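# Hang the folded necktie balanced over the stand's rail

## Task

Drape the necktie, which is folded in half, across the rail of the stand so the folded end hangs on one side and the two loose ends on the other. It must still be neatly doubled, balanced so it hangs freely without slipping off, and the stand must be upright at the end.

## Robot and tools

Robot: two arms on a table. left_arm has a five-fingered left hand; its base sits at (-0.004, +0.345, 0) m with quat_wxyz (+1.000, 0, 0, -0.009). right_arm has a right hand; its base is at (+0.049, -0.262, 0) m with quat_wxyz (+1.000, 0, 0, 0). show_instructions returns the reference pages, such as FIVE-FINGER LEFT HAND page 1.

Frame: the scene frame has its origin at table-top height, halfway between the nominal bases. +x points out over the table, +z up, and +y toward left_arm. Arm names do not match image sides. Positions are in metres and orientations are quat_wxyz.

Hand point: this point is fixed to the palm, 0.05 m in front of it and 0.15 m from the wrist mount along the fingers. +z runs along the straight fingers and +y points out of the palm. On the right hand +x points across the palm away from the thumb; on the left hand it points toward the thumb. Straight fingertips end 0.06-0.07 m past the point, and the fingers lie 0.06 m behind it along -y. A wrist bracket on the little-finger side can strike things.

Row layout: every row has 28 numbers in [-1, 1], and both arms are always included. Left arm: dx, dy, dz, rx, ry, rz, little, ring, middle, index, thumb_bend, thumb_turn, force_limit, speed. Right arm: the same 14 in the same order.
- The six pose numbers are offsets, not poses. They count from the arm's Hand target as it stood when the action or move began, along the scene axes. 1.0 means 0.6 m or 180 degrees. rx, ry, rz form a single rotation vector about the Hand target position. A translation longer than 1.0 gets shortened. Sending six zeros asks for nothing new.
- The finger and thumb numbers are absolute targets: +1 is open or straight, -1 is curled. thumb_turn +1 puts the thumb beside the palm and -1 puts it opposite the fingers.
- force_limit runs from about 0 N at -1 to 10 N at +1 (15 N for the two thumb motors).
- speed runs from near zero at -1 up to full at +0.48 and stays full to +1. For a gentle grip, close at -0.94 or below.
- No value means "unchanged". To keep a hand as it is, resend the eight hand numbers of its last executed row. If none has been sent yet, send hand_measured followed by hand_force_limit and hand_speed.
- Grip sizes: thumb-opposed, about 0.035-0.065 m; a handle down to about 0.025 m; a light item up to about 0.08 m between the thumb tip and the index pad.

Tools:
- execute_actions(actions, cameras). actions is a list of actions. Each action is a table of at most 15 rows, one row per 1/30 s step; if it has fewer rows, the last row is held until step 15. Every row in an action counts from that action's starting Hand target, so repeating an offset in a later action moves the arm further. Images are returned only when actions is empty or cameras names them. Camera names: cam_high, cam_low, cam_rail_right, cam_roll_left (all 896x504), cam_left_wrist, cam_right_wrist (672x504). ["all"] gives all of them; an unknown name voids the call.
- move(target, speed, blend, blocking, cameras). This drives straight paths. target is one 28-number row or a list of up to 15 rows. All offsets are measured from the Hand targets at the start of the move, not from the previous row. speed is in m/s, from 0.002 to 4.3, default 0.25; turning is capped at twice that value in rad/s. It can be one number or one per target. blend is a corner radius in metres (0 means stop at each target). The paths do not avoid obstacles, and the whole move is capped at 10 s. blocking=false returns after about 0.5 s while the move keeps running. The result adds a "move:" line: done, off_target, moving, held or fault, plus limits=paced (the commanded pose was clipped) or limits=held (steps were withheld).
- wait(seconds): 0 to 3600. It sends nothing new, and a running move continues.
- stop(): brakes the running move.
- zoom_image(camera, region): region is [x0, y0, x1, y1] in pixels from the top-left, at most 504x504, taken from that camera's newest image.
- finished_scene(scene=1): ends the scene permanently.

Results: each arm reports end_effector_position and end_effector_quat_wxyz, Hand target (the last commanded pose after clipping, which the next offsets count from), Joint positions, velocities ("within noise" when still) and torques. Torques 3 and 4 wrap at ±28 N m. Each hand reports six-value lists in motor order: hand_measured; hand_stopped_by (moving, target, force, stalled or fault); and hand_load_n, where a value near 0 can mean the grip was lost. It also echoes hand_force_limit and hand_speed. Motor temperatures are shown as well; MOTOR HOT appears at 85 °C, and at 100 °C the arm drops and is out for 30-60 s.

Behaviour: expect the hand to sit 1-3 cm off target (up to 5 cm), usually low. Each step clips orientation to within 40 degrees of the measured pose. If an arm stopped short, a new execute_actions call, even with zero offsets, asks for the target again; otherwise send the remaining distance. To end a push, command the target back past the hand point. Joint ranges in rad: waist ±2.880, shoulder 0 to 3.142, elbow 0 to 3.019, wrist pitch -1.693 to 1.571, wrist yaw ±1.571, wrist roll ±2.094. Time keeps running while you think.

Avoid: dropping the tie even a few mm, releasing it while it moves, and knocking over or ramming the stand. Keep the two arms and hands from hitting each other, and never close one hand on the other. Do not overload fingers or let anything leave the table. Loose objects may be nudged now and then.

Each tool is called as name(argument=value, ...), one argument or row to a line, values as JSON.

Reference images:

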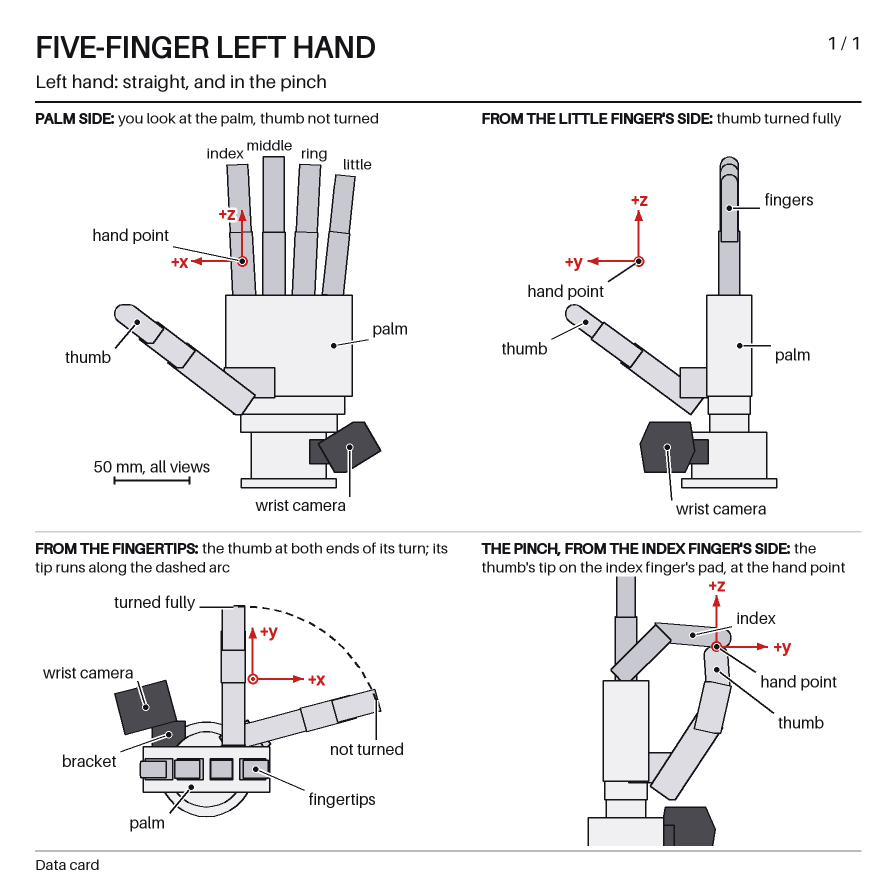

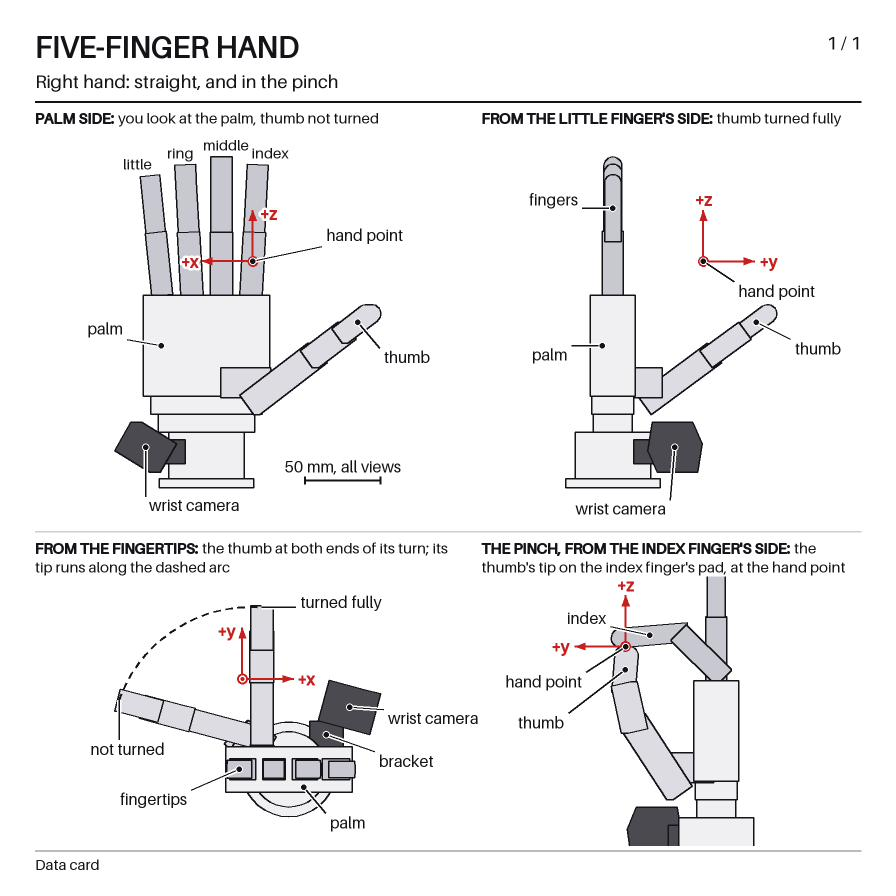

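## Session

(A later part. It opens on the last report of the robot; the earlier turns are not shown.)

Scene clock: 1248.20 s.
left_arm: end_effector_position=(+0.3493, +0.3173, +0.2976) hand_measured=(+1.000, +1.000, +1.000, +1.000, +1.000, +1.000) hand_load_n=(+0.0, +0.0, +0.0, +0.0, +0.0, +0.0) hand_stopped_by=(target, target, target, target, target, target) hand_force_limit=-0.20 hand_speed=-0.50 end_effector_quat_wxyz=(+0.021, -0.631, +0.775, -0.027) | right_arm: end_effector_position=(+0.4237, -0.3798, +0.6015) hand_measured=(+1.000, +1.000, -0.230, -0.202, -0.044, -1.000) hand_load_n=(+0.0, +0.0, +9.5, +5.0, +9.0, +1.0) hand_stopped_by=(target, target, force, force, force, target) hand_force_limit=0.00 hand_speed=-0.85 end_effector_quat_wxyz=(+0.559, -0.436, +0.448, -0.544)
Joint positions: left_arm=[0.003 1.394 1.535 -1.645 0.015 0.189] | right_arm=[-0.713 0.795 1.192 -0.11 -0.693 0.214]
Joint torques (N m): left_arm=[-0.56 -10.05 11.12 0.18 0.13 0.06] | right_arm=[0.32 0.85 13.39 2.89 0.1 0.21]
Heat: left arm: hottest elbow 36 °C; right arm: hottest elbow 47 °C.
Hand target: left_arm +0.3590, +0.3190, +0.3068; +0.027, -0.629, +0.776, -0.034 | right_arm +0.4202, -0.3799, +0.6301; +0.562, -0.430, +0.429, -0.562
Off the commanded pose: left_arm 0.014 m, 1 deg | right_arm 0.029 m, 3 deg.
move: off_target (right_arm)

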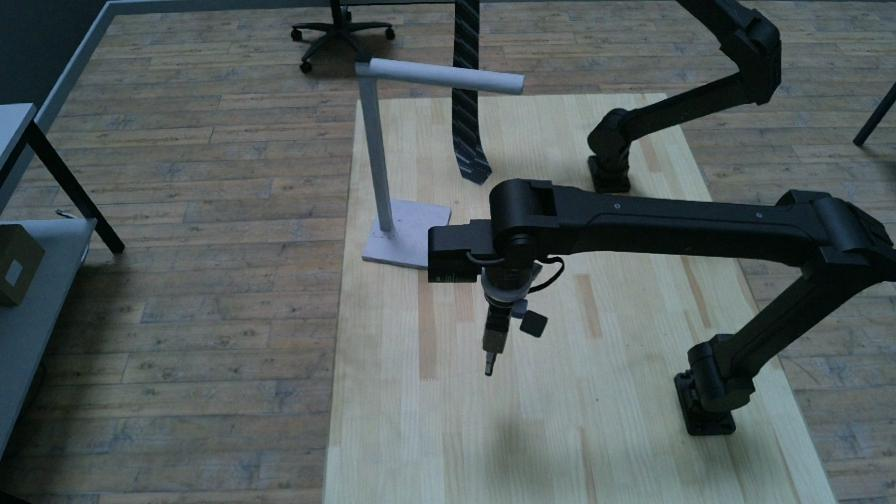

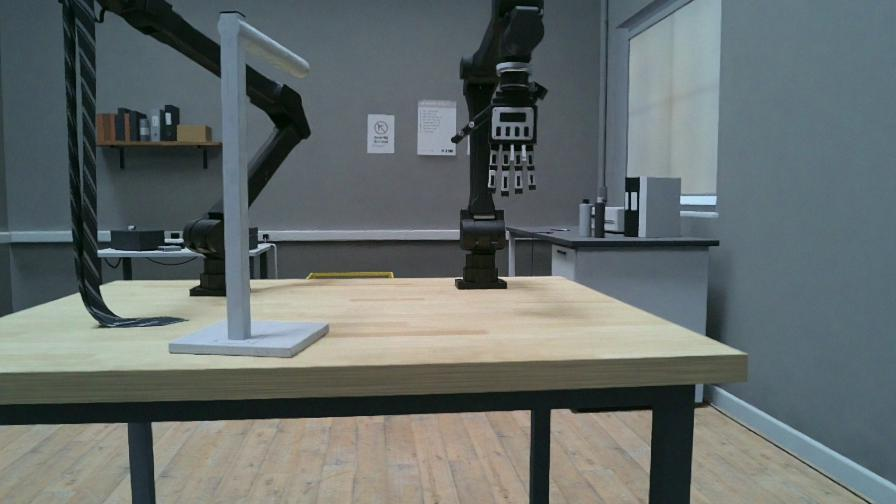

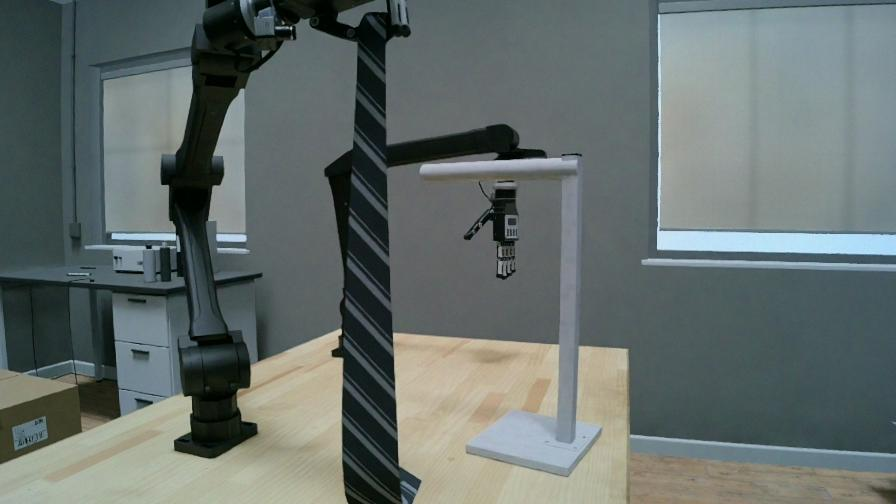

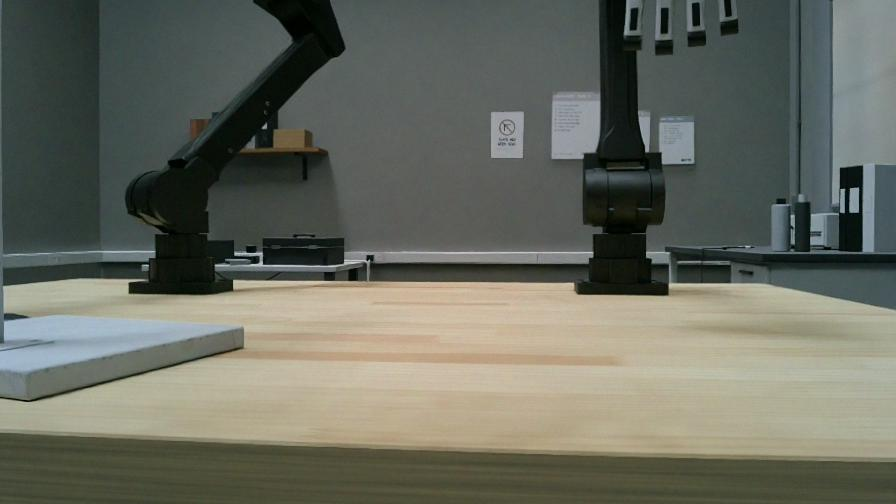

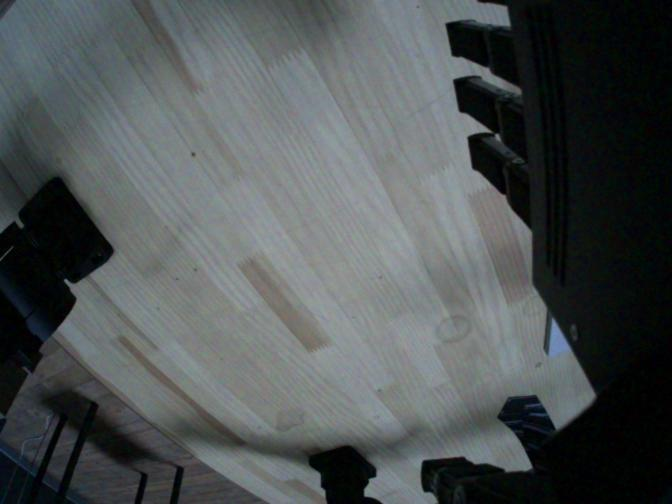

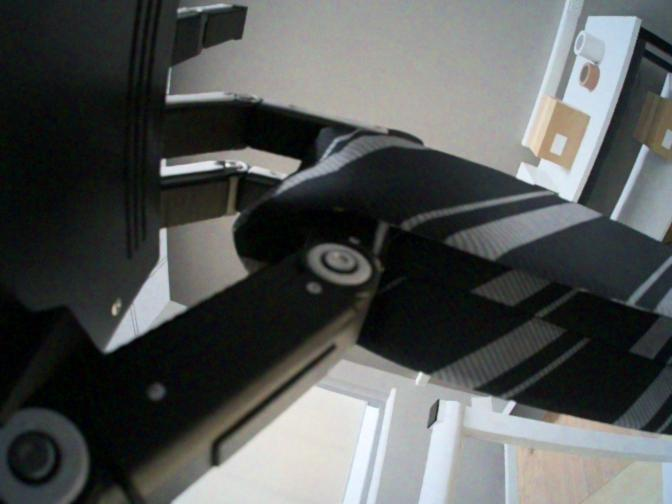

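move(
  target=[0.05,0.1,0,0,0,0,1,1,1,1,1,1,-0.2,-0.5, 0.03,0,0.37,0,-0.03,0,1,1,-0.3,-0.3,-0.1,-1,0,-0.85],
  speed=0.1,
  cameras=["all"],
)

zoom_image(
  camera="cam_low",
  region=[0, 0, 200, 400],
)

zoom_image(
  camera="cam_rail_right",
  region=[250, 200, 550, 504],
)

Scene clock: 1269.77 s.
left_arm: end_effector_position=(+0.3795, +0.3740, +0.2979) hand_measured=(+1.000, +1.000, +1.000, +1.000, +1.000, +1.000) hand_load_n=(+0.0, +0.0, +0.0, +0.0, +0.0, +0.0) hand_stopped_by=(target, target, target, target, target, target) hand_force_limit=-0.20 hand_speed=-0.50 end_effector_quat_wxyz=(+0.020, -0.629, +0.776, -0.028) | right_arm: end_effector_position=(+0.4421, -0.3881, +0.8386) hand_measured=(+1.000, +1.000, -0.230, -0.202, -0.044, -1.000) hand_load_n=(+0.0, +0.0, +9.0, +5.0, +9.0, +0.5) hand_stopped_by=(target, target, force, force, force, target) hand_force_limit=0.00 hand_speed=-0.85 end_effector_quat_wxyz=(+0.576, -0.405, +0.411, -0.579)
Joint positions: left_arm=[0.135 1.482 1.627 -1.653 0.026 0.325] | right_arm=[-0.681 1.163 2.043 -0.454 -0.626 0.265]
Joint torques (N m): left_arm=[-0.09 -11.63 11.21 0.18 0.15 0.05] | right_arm=[2.96 -1.61 10.22 1.42 0.32 0.19]
Heat: left arm: hottest elbow 37 °C; right arm: hottest elbow 46 °C.
Hand target: left_arm +0.3891, +0.3789, +0.3068; +0.027, -0.629, +0.776, -0.034 | right_arm +0.4382, -0.3799, +0.8521; +0.581, -0.403, +0.403, -0.581
Off the commanded pose: left_arm 0.014 m, 1 deg | right_arm 0.016 m, 1 deg.
move: off_target (left_arm, right_arm)

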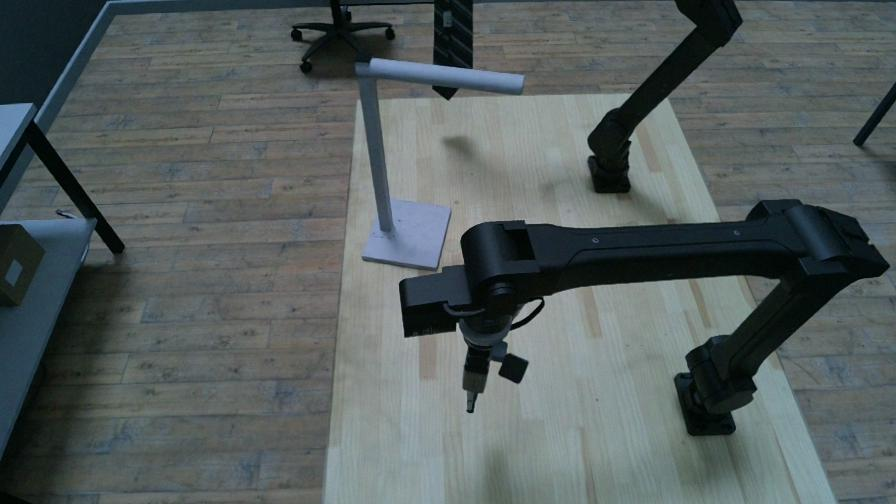

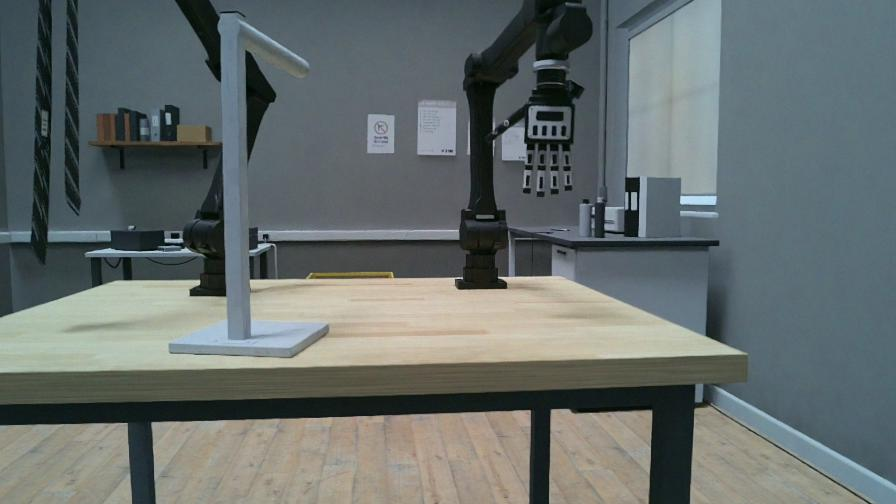

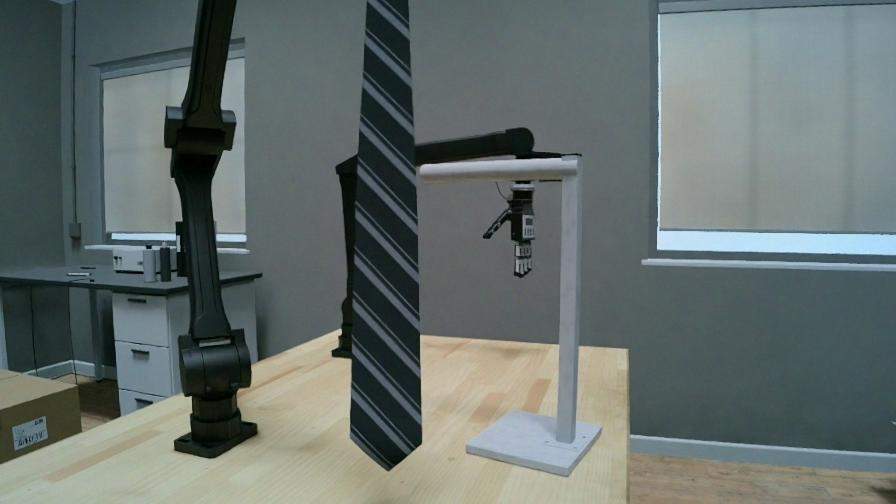

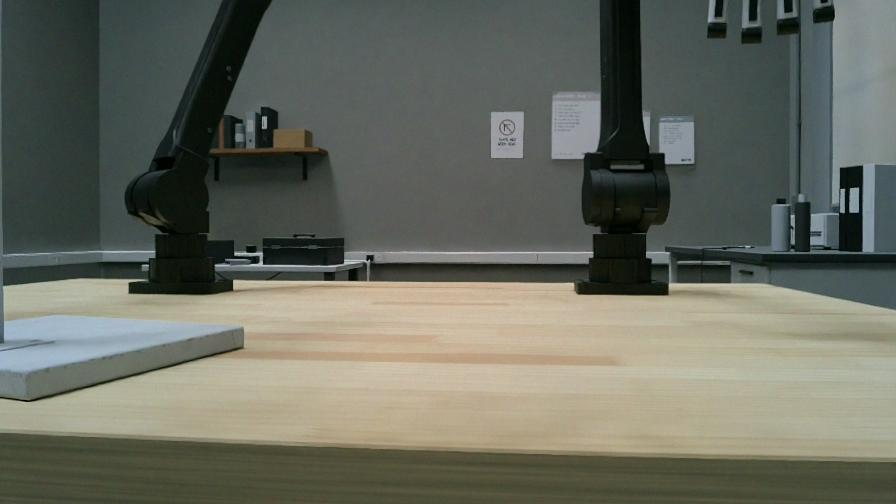

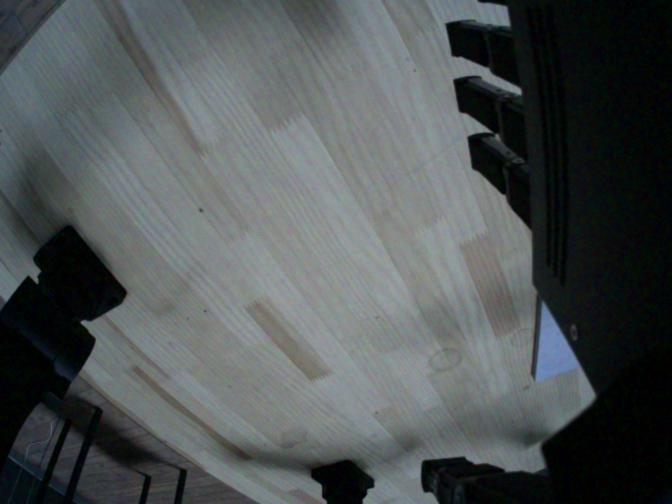

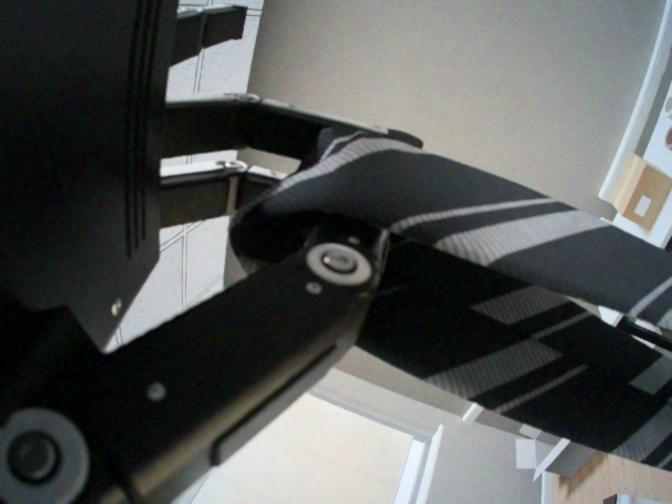

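Scaled by 1.260 from the camera's image (finer frame: 1280x720).

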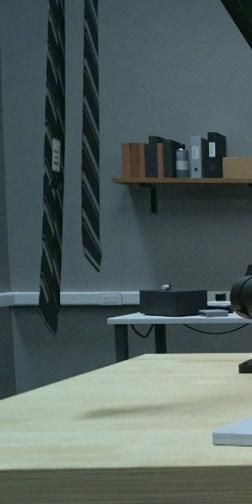

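Scaled by 1.658 from the camera's image (finer frame: 1280x720).

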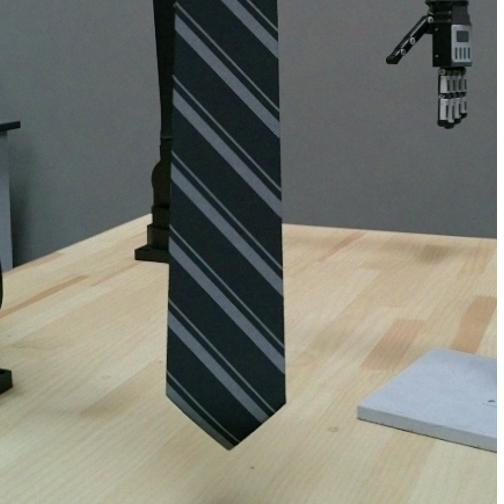

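move(
  target=[-0.4,0.583,0.05,0,0,0.35,1,1,1,1,1,1,-0.2,-0.5, 0.045,0.25,-0.03,0,0,0,1,1,-0.3,-0.3,-0.1,-1,0,-0.85],
  speed=0.15,
  cameras=["all"],
)

Scene clock: 1327.97 s.
left_arm: end_effector_position=(+0.1463, +0.7201, +0.3261) hand_measured=(+1.000, +1.000, +1.000, +1.000, +1.000, +1.000) hand_load_n=(+0.0, +0.0, -0.5, +0.0, +0.0, +0.0) hand_stopped_by=(target, target, target, target, target, target) hand_force_limit=-0.20 hand_speed=-0.50 end_effector_quat_wxyz=(-0.064, +0.939, -0.338, +0.015) | right_arm: end_effector_position=(+0.4715, -0.2323, +0.8313) hand_measured=(+1.000, +1.000, -0.230, -0.202, -0.044, -1.000) hand_load_n=(+0.0, -0.5, +9.0, +5.0, +9.0, +1.0) hand_stopped_by=(target, target, force, force, force, target) hand_force_limit=0.00 hand_speed=-0.85 end_effector_quat_wxyz=(+0.581, -0.403, +0.408, -0.578)
Joint positions: left_arm=[1.245 1.504 1.735 -1.672 0.03 0.346] | right_arm=[0.001 1.098 1.99 -0.542 0.004 0.007]
Joint torques (N m): left_arm=[-0.56 -12.1 11.25 0.29 0.09 -0.16] | right_arm=[1.32 -2.2 7.01 2.41 0.12 -0.03]
Heat: left arm: hottest elbow 39 °C; right arm: hottest elbow 44 °C.
Hand target: left_arm +0.1491, +0.7288, +0.3368; -0.041, +0.942, -0.333, +0.015 | right_arm +0.4651, -0.2299, +0.8341; +0.581, -0.403, +0.402, -0.581
Off the commanded pose: left_arm 0.014 m, 3 deg | right_arm 0.007 m, 1 deg.
joint sent to its limit (left arm) — joint 4 (wrist pitch), lower limit. The joint targets are off in orientation, not in position.
move: off_target (left_arm)

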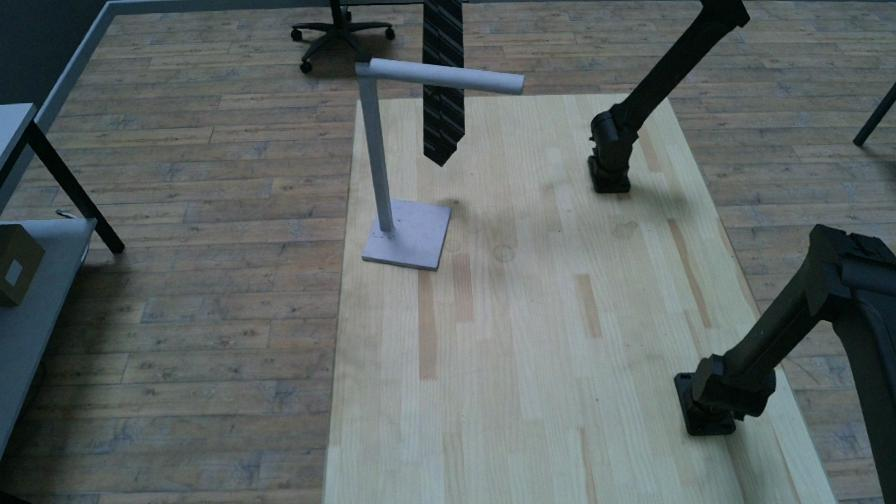

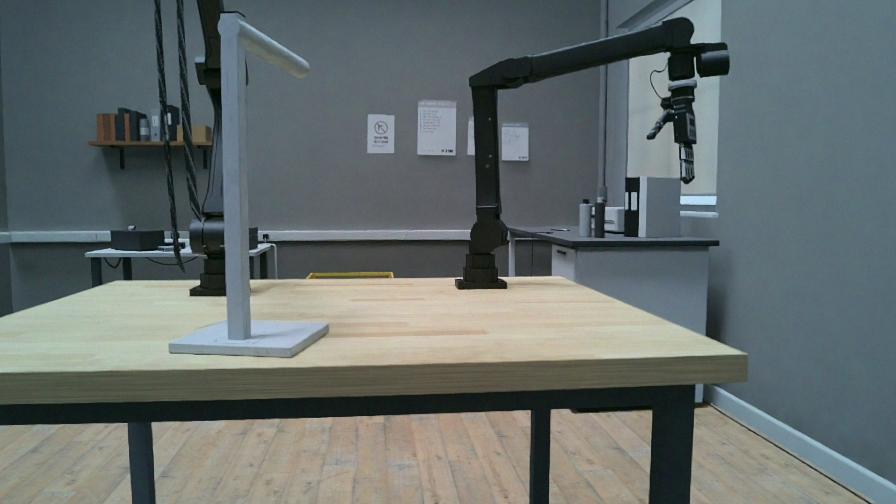

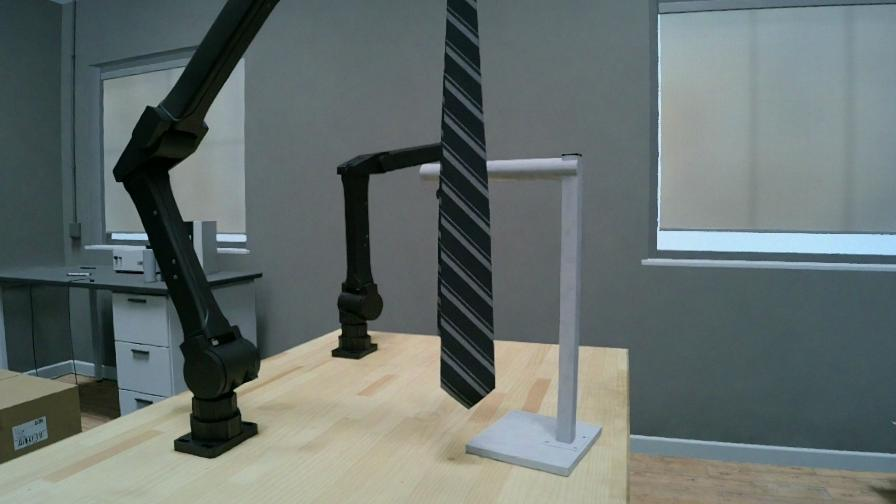

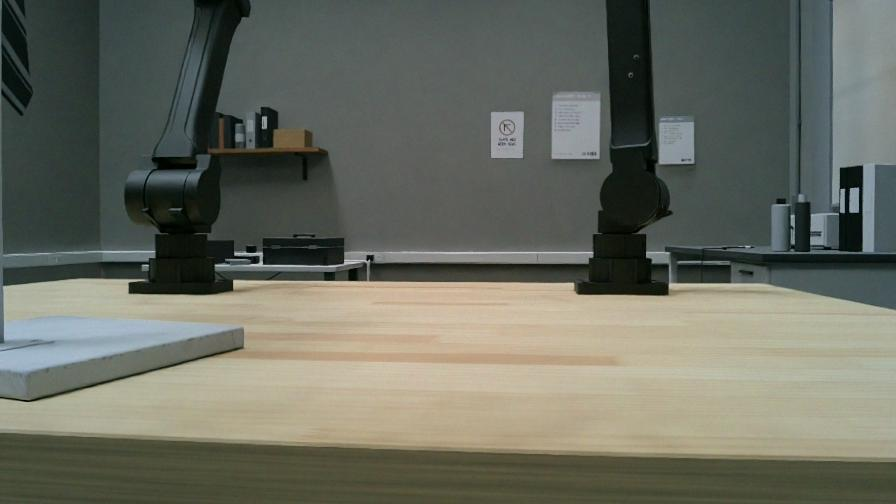

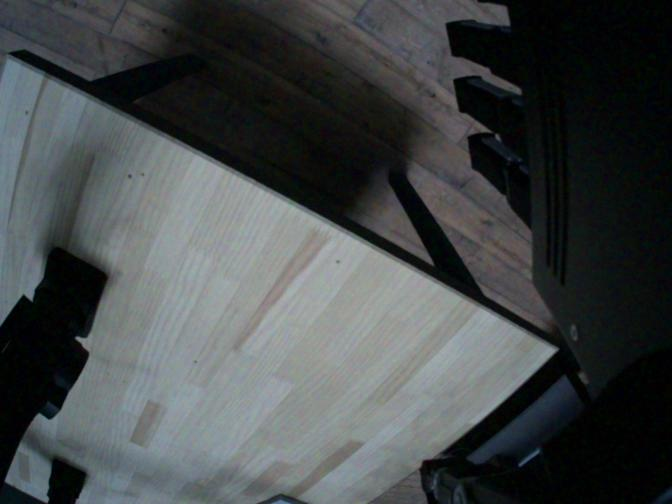

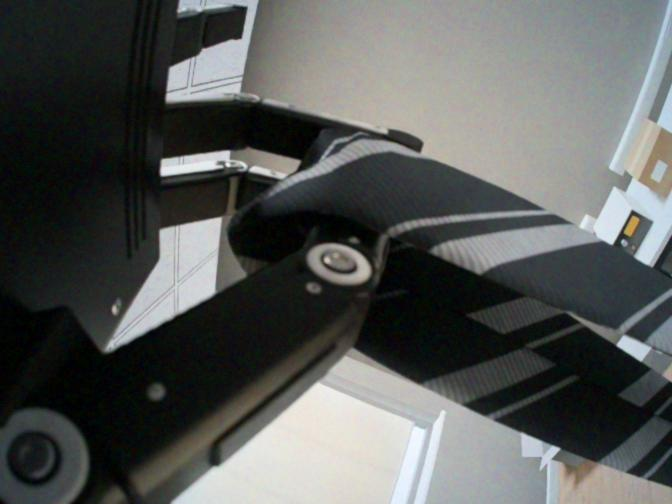

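zoom_image(
  camera="cam_high",
  region=[380, 0, 540, 200],
)

zoom_image(
  camera="cam_low",
  region=[120, 0, 320, 300],
)

Scaled by 2.520 from the camera's image (finer frame: 1280x720).

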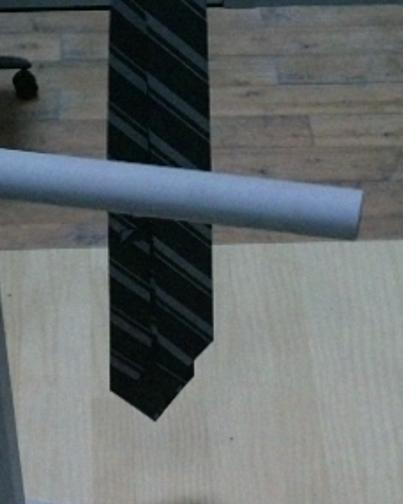

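Scaled by 1.680 from the camera's image (finer frame: 1280x720).

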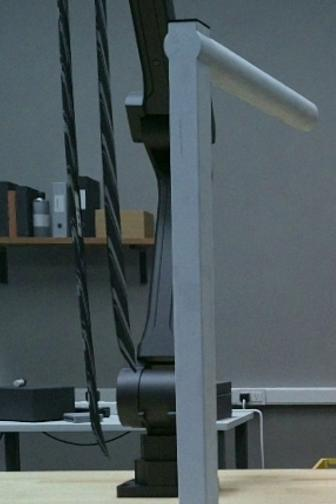

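move(
  target=[
    [0,0,0,0,0,0,1,1,1,1,1,1,-0.2,-0.5, 0,0.11,-0.03,0,0,0,1,1,-0.3,-0.3,-0.1,-1,0,-0.85],
    [0,0,0,0,0,0,1,1,1,1,1,1,-0.2,-0.5, 0,0.2165,-0.083,0,0,0,1,1,-0.3,-0.3,-0.1,-1,0,-0.85],
  ],
  speed=0.1,
  blend=0.03,
  cameras=["all"],
)

zoom_image(
  camera="cam_high",
  region=[340, 0, 540, 250],
)

zoom_image(
  camera="cam_low",
  region=[120, 0, 320, 300],
)

Scene clock: 1355.43 s.
left_arm: end_effector_position=(+0.1463, +0.7201, +0.3261) hand_measured=(+1.000, +1.000, +1.000, +1.000, +1.000, +1.000) hand_load_n=(+0.0, +0.0, +0.0, +0.0, +0.0, +0.0) hand_stopped_by=(target, target, target, target, target, target) hand_force_limit=-0.20 hand_speed=-0.50 end_effector_quat_wxyz=(-0.064, +0.939, -0.338, +0.015) | right_arm: end_effector_position=(+0.4715, -0.0982, +0.7756) hand_measured=(+1.000, +1.000, -0.230, -0.202, -0.044, -1.000) hand_load_n=(+0.0, +0.0, +9.5, +5.0, +9.0, +1.0) hand_stopped_by=(target, target, force, force, force, target) hand_force_limit=0.00 hand_speed=-0.85 end_effector_quat_wxyz=(+0.574, -0.413, +0.408, -0.577)
Joint positions: left_arm=[1.245 1.504 1.735 -1.672 0.03 0.346] | right_arm=[0.548 1.062 1.766 -0.32 0.511 -0.204]
Joint torques (N m): left_arm=[-0.62 -12.34 11.23 0.31 0.11 -0.14] | right_arm=[2.32 -2.84 8.17 3.07 -0.06 0.03]
Motor temperatures (°C): left_arm=[28 26 39 24 23 23] | right_arm=[24 27 41 26 23 27]
Heat: left arm: hottest elbow 39 °C; right arm: hottest elbow 41 °C.
Hand target: left_arm +0.1491, +0.7288, +0.3368; -0.041, +0.942, -0.333, +0.015 | right_arm +0.4651, -0.1000, +0.7843; +0.581, -0.403, +0.402, -0.581
Off the commanded pose: left_arm 0.014 m, 3 deg | right_arm 0.011 m, 2 deg.
joint sent to its limit (left arm) — joint 4 (wrist pitch), lower limit. The joint targets are off in orientation, not in position.
move: off_target (right_arm)

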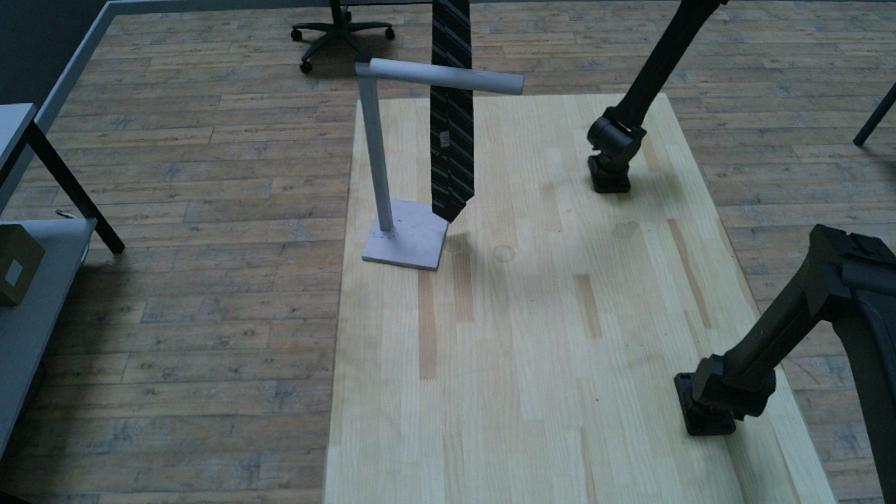

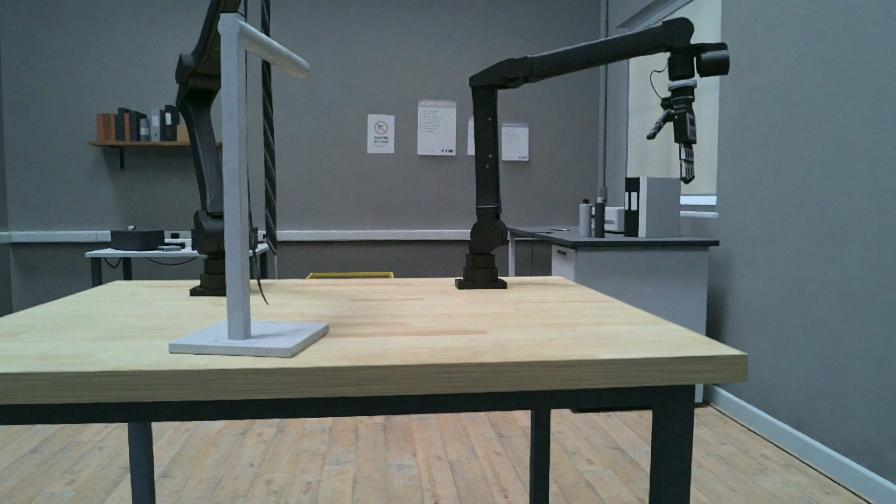

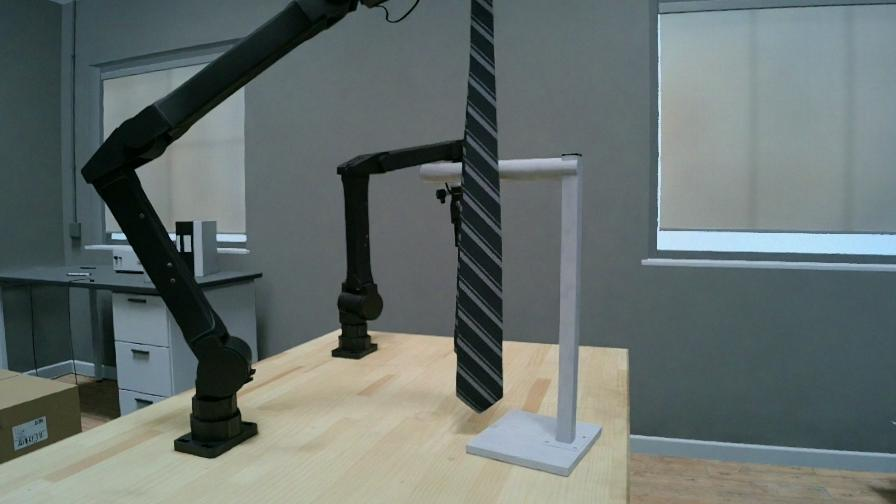

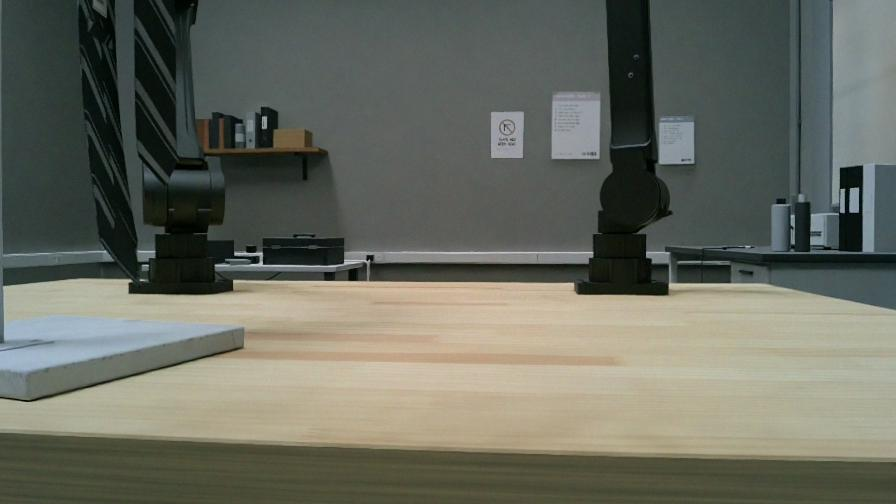

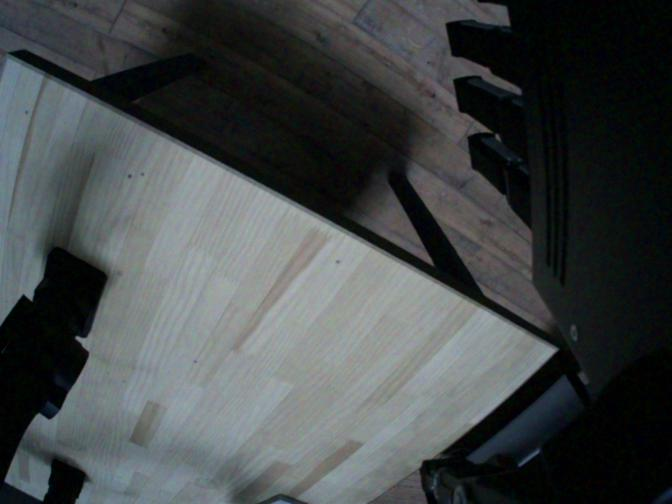

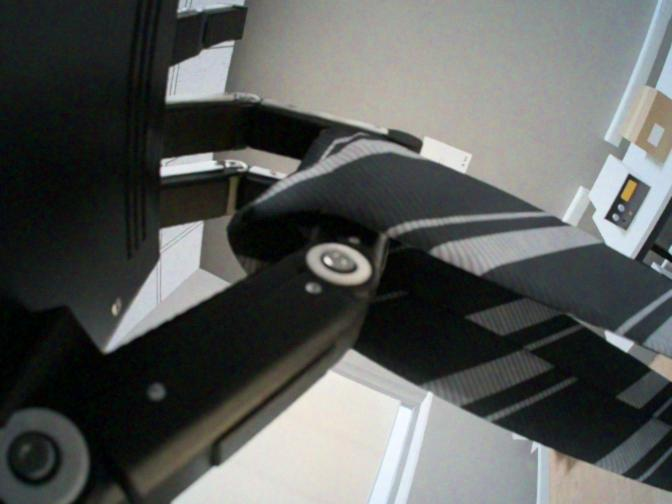

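Scaled by 2.016 from the camera's image (finer frame: 1280x720).

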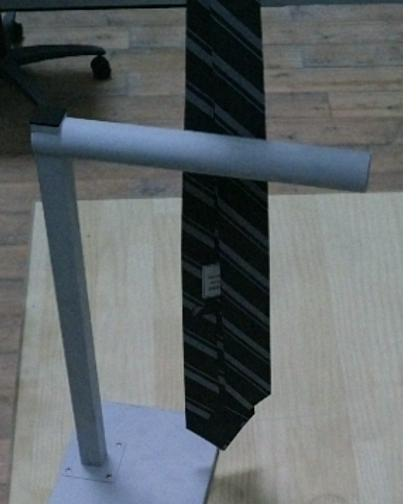

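Scaled by 1.680 from the camera's image (finer frame: 1280x720).

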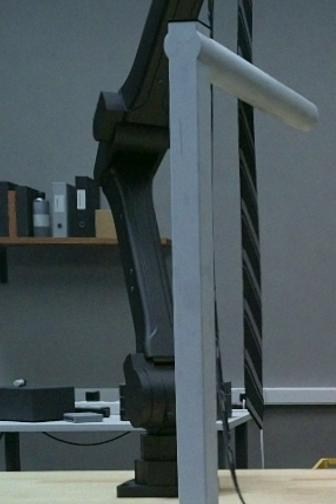

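zoom_image(
  camera="cam_low",
  region=[200, 0, 330, 120],
)

zoom_image(
  camera="cam_rail_right",
  region=[400, 100, 600, 300],
)

zoom_image(
  camera="cam_high",
  region=[400, 30, 520, 120],
)

zoom_image(
  camera="cam_roll_left",
  region=[50, 0, 250, 300],
)

Scaled by 3.877 from the camera's image (finer frame: 1280x720).

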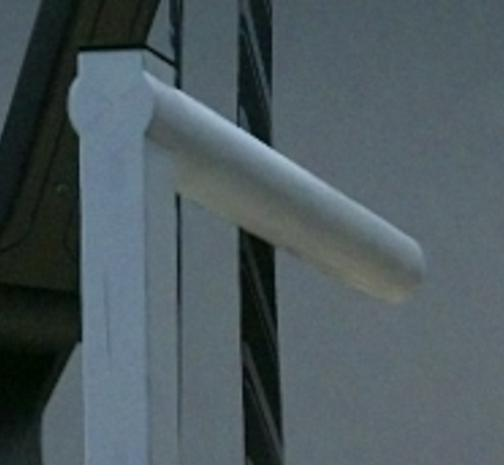

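Scaled by 2.520 from the camera's image (finer frame: 1280x720).

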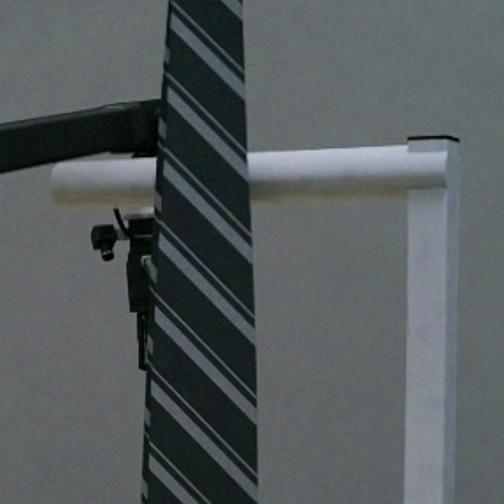

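Scaled by 4.200 from the camera's image (finer frame: 1280x720).

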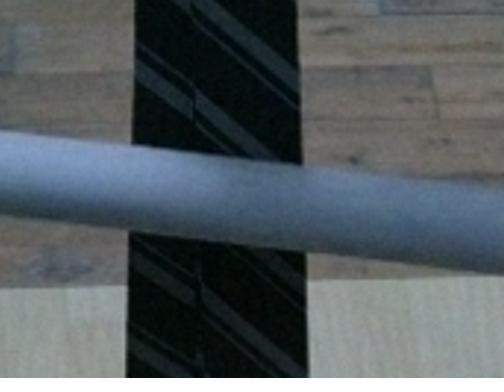

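Scaled by 1.680 from the camera's image (finer frame: 1280x720).

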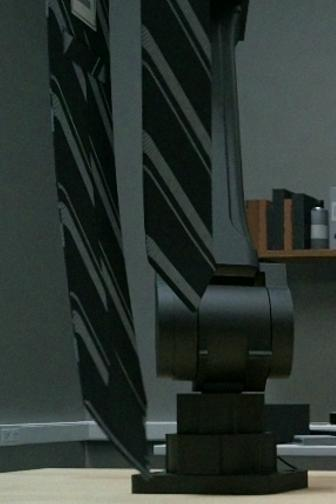

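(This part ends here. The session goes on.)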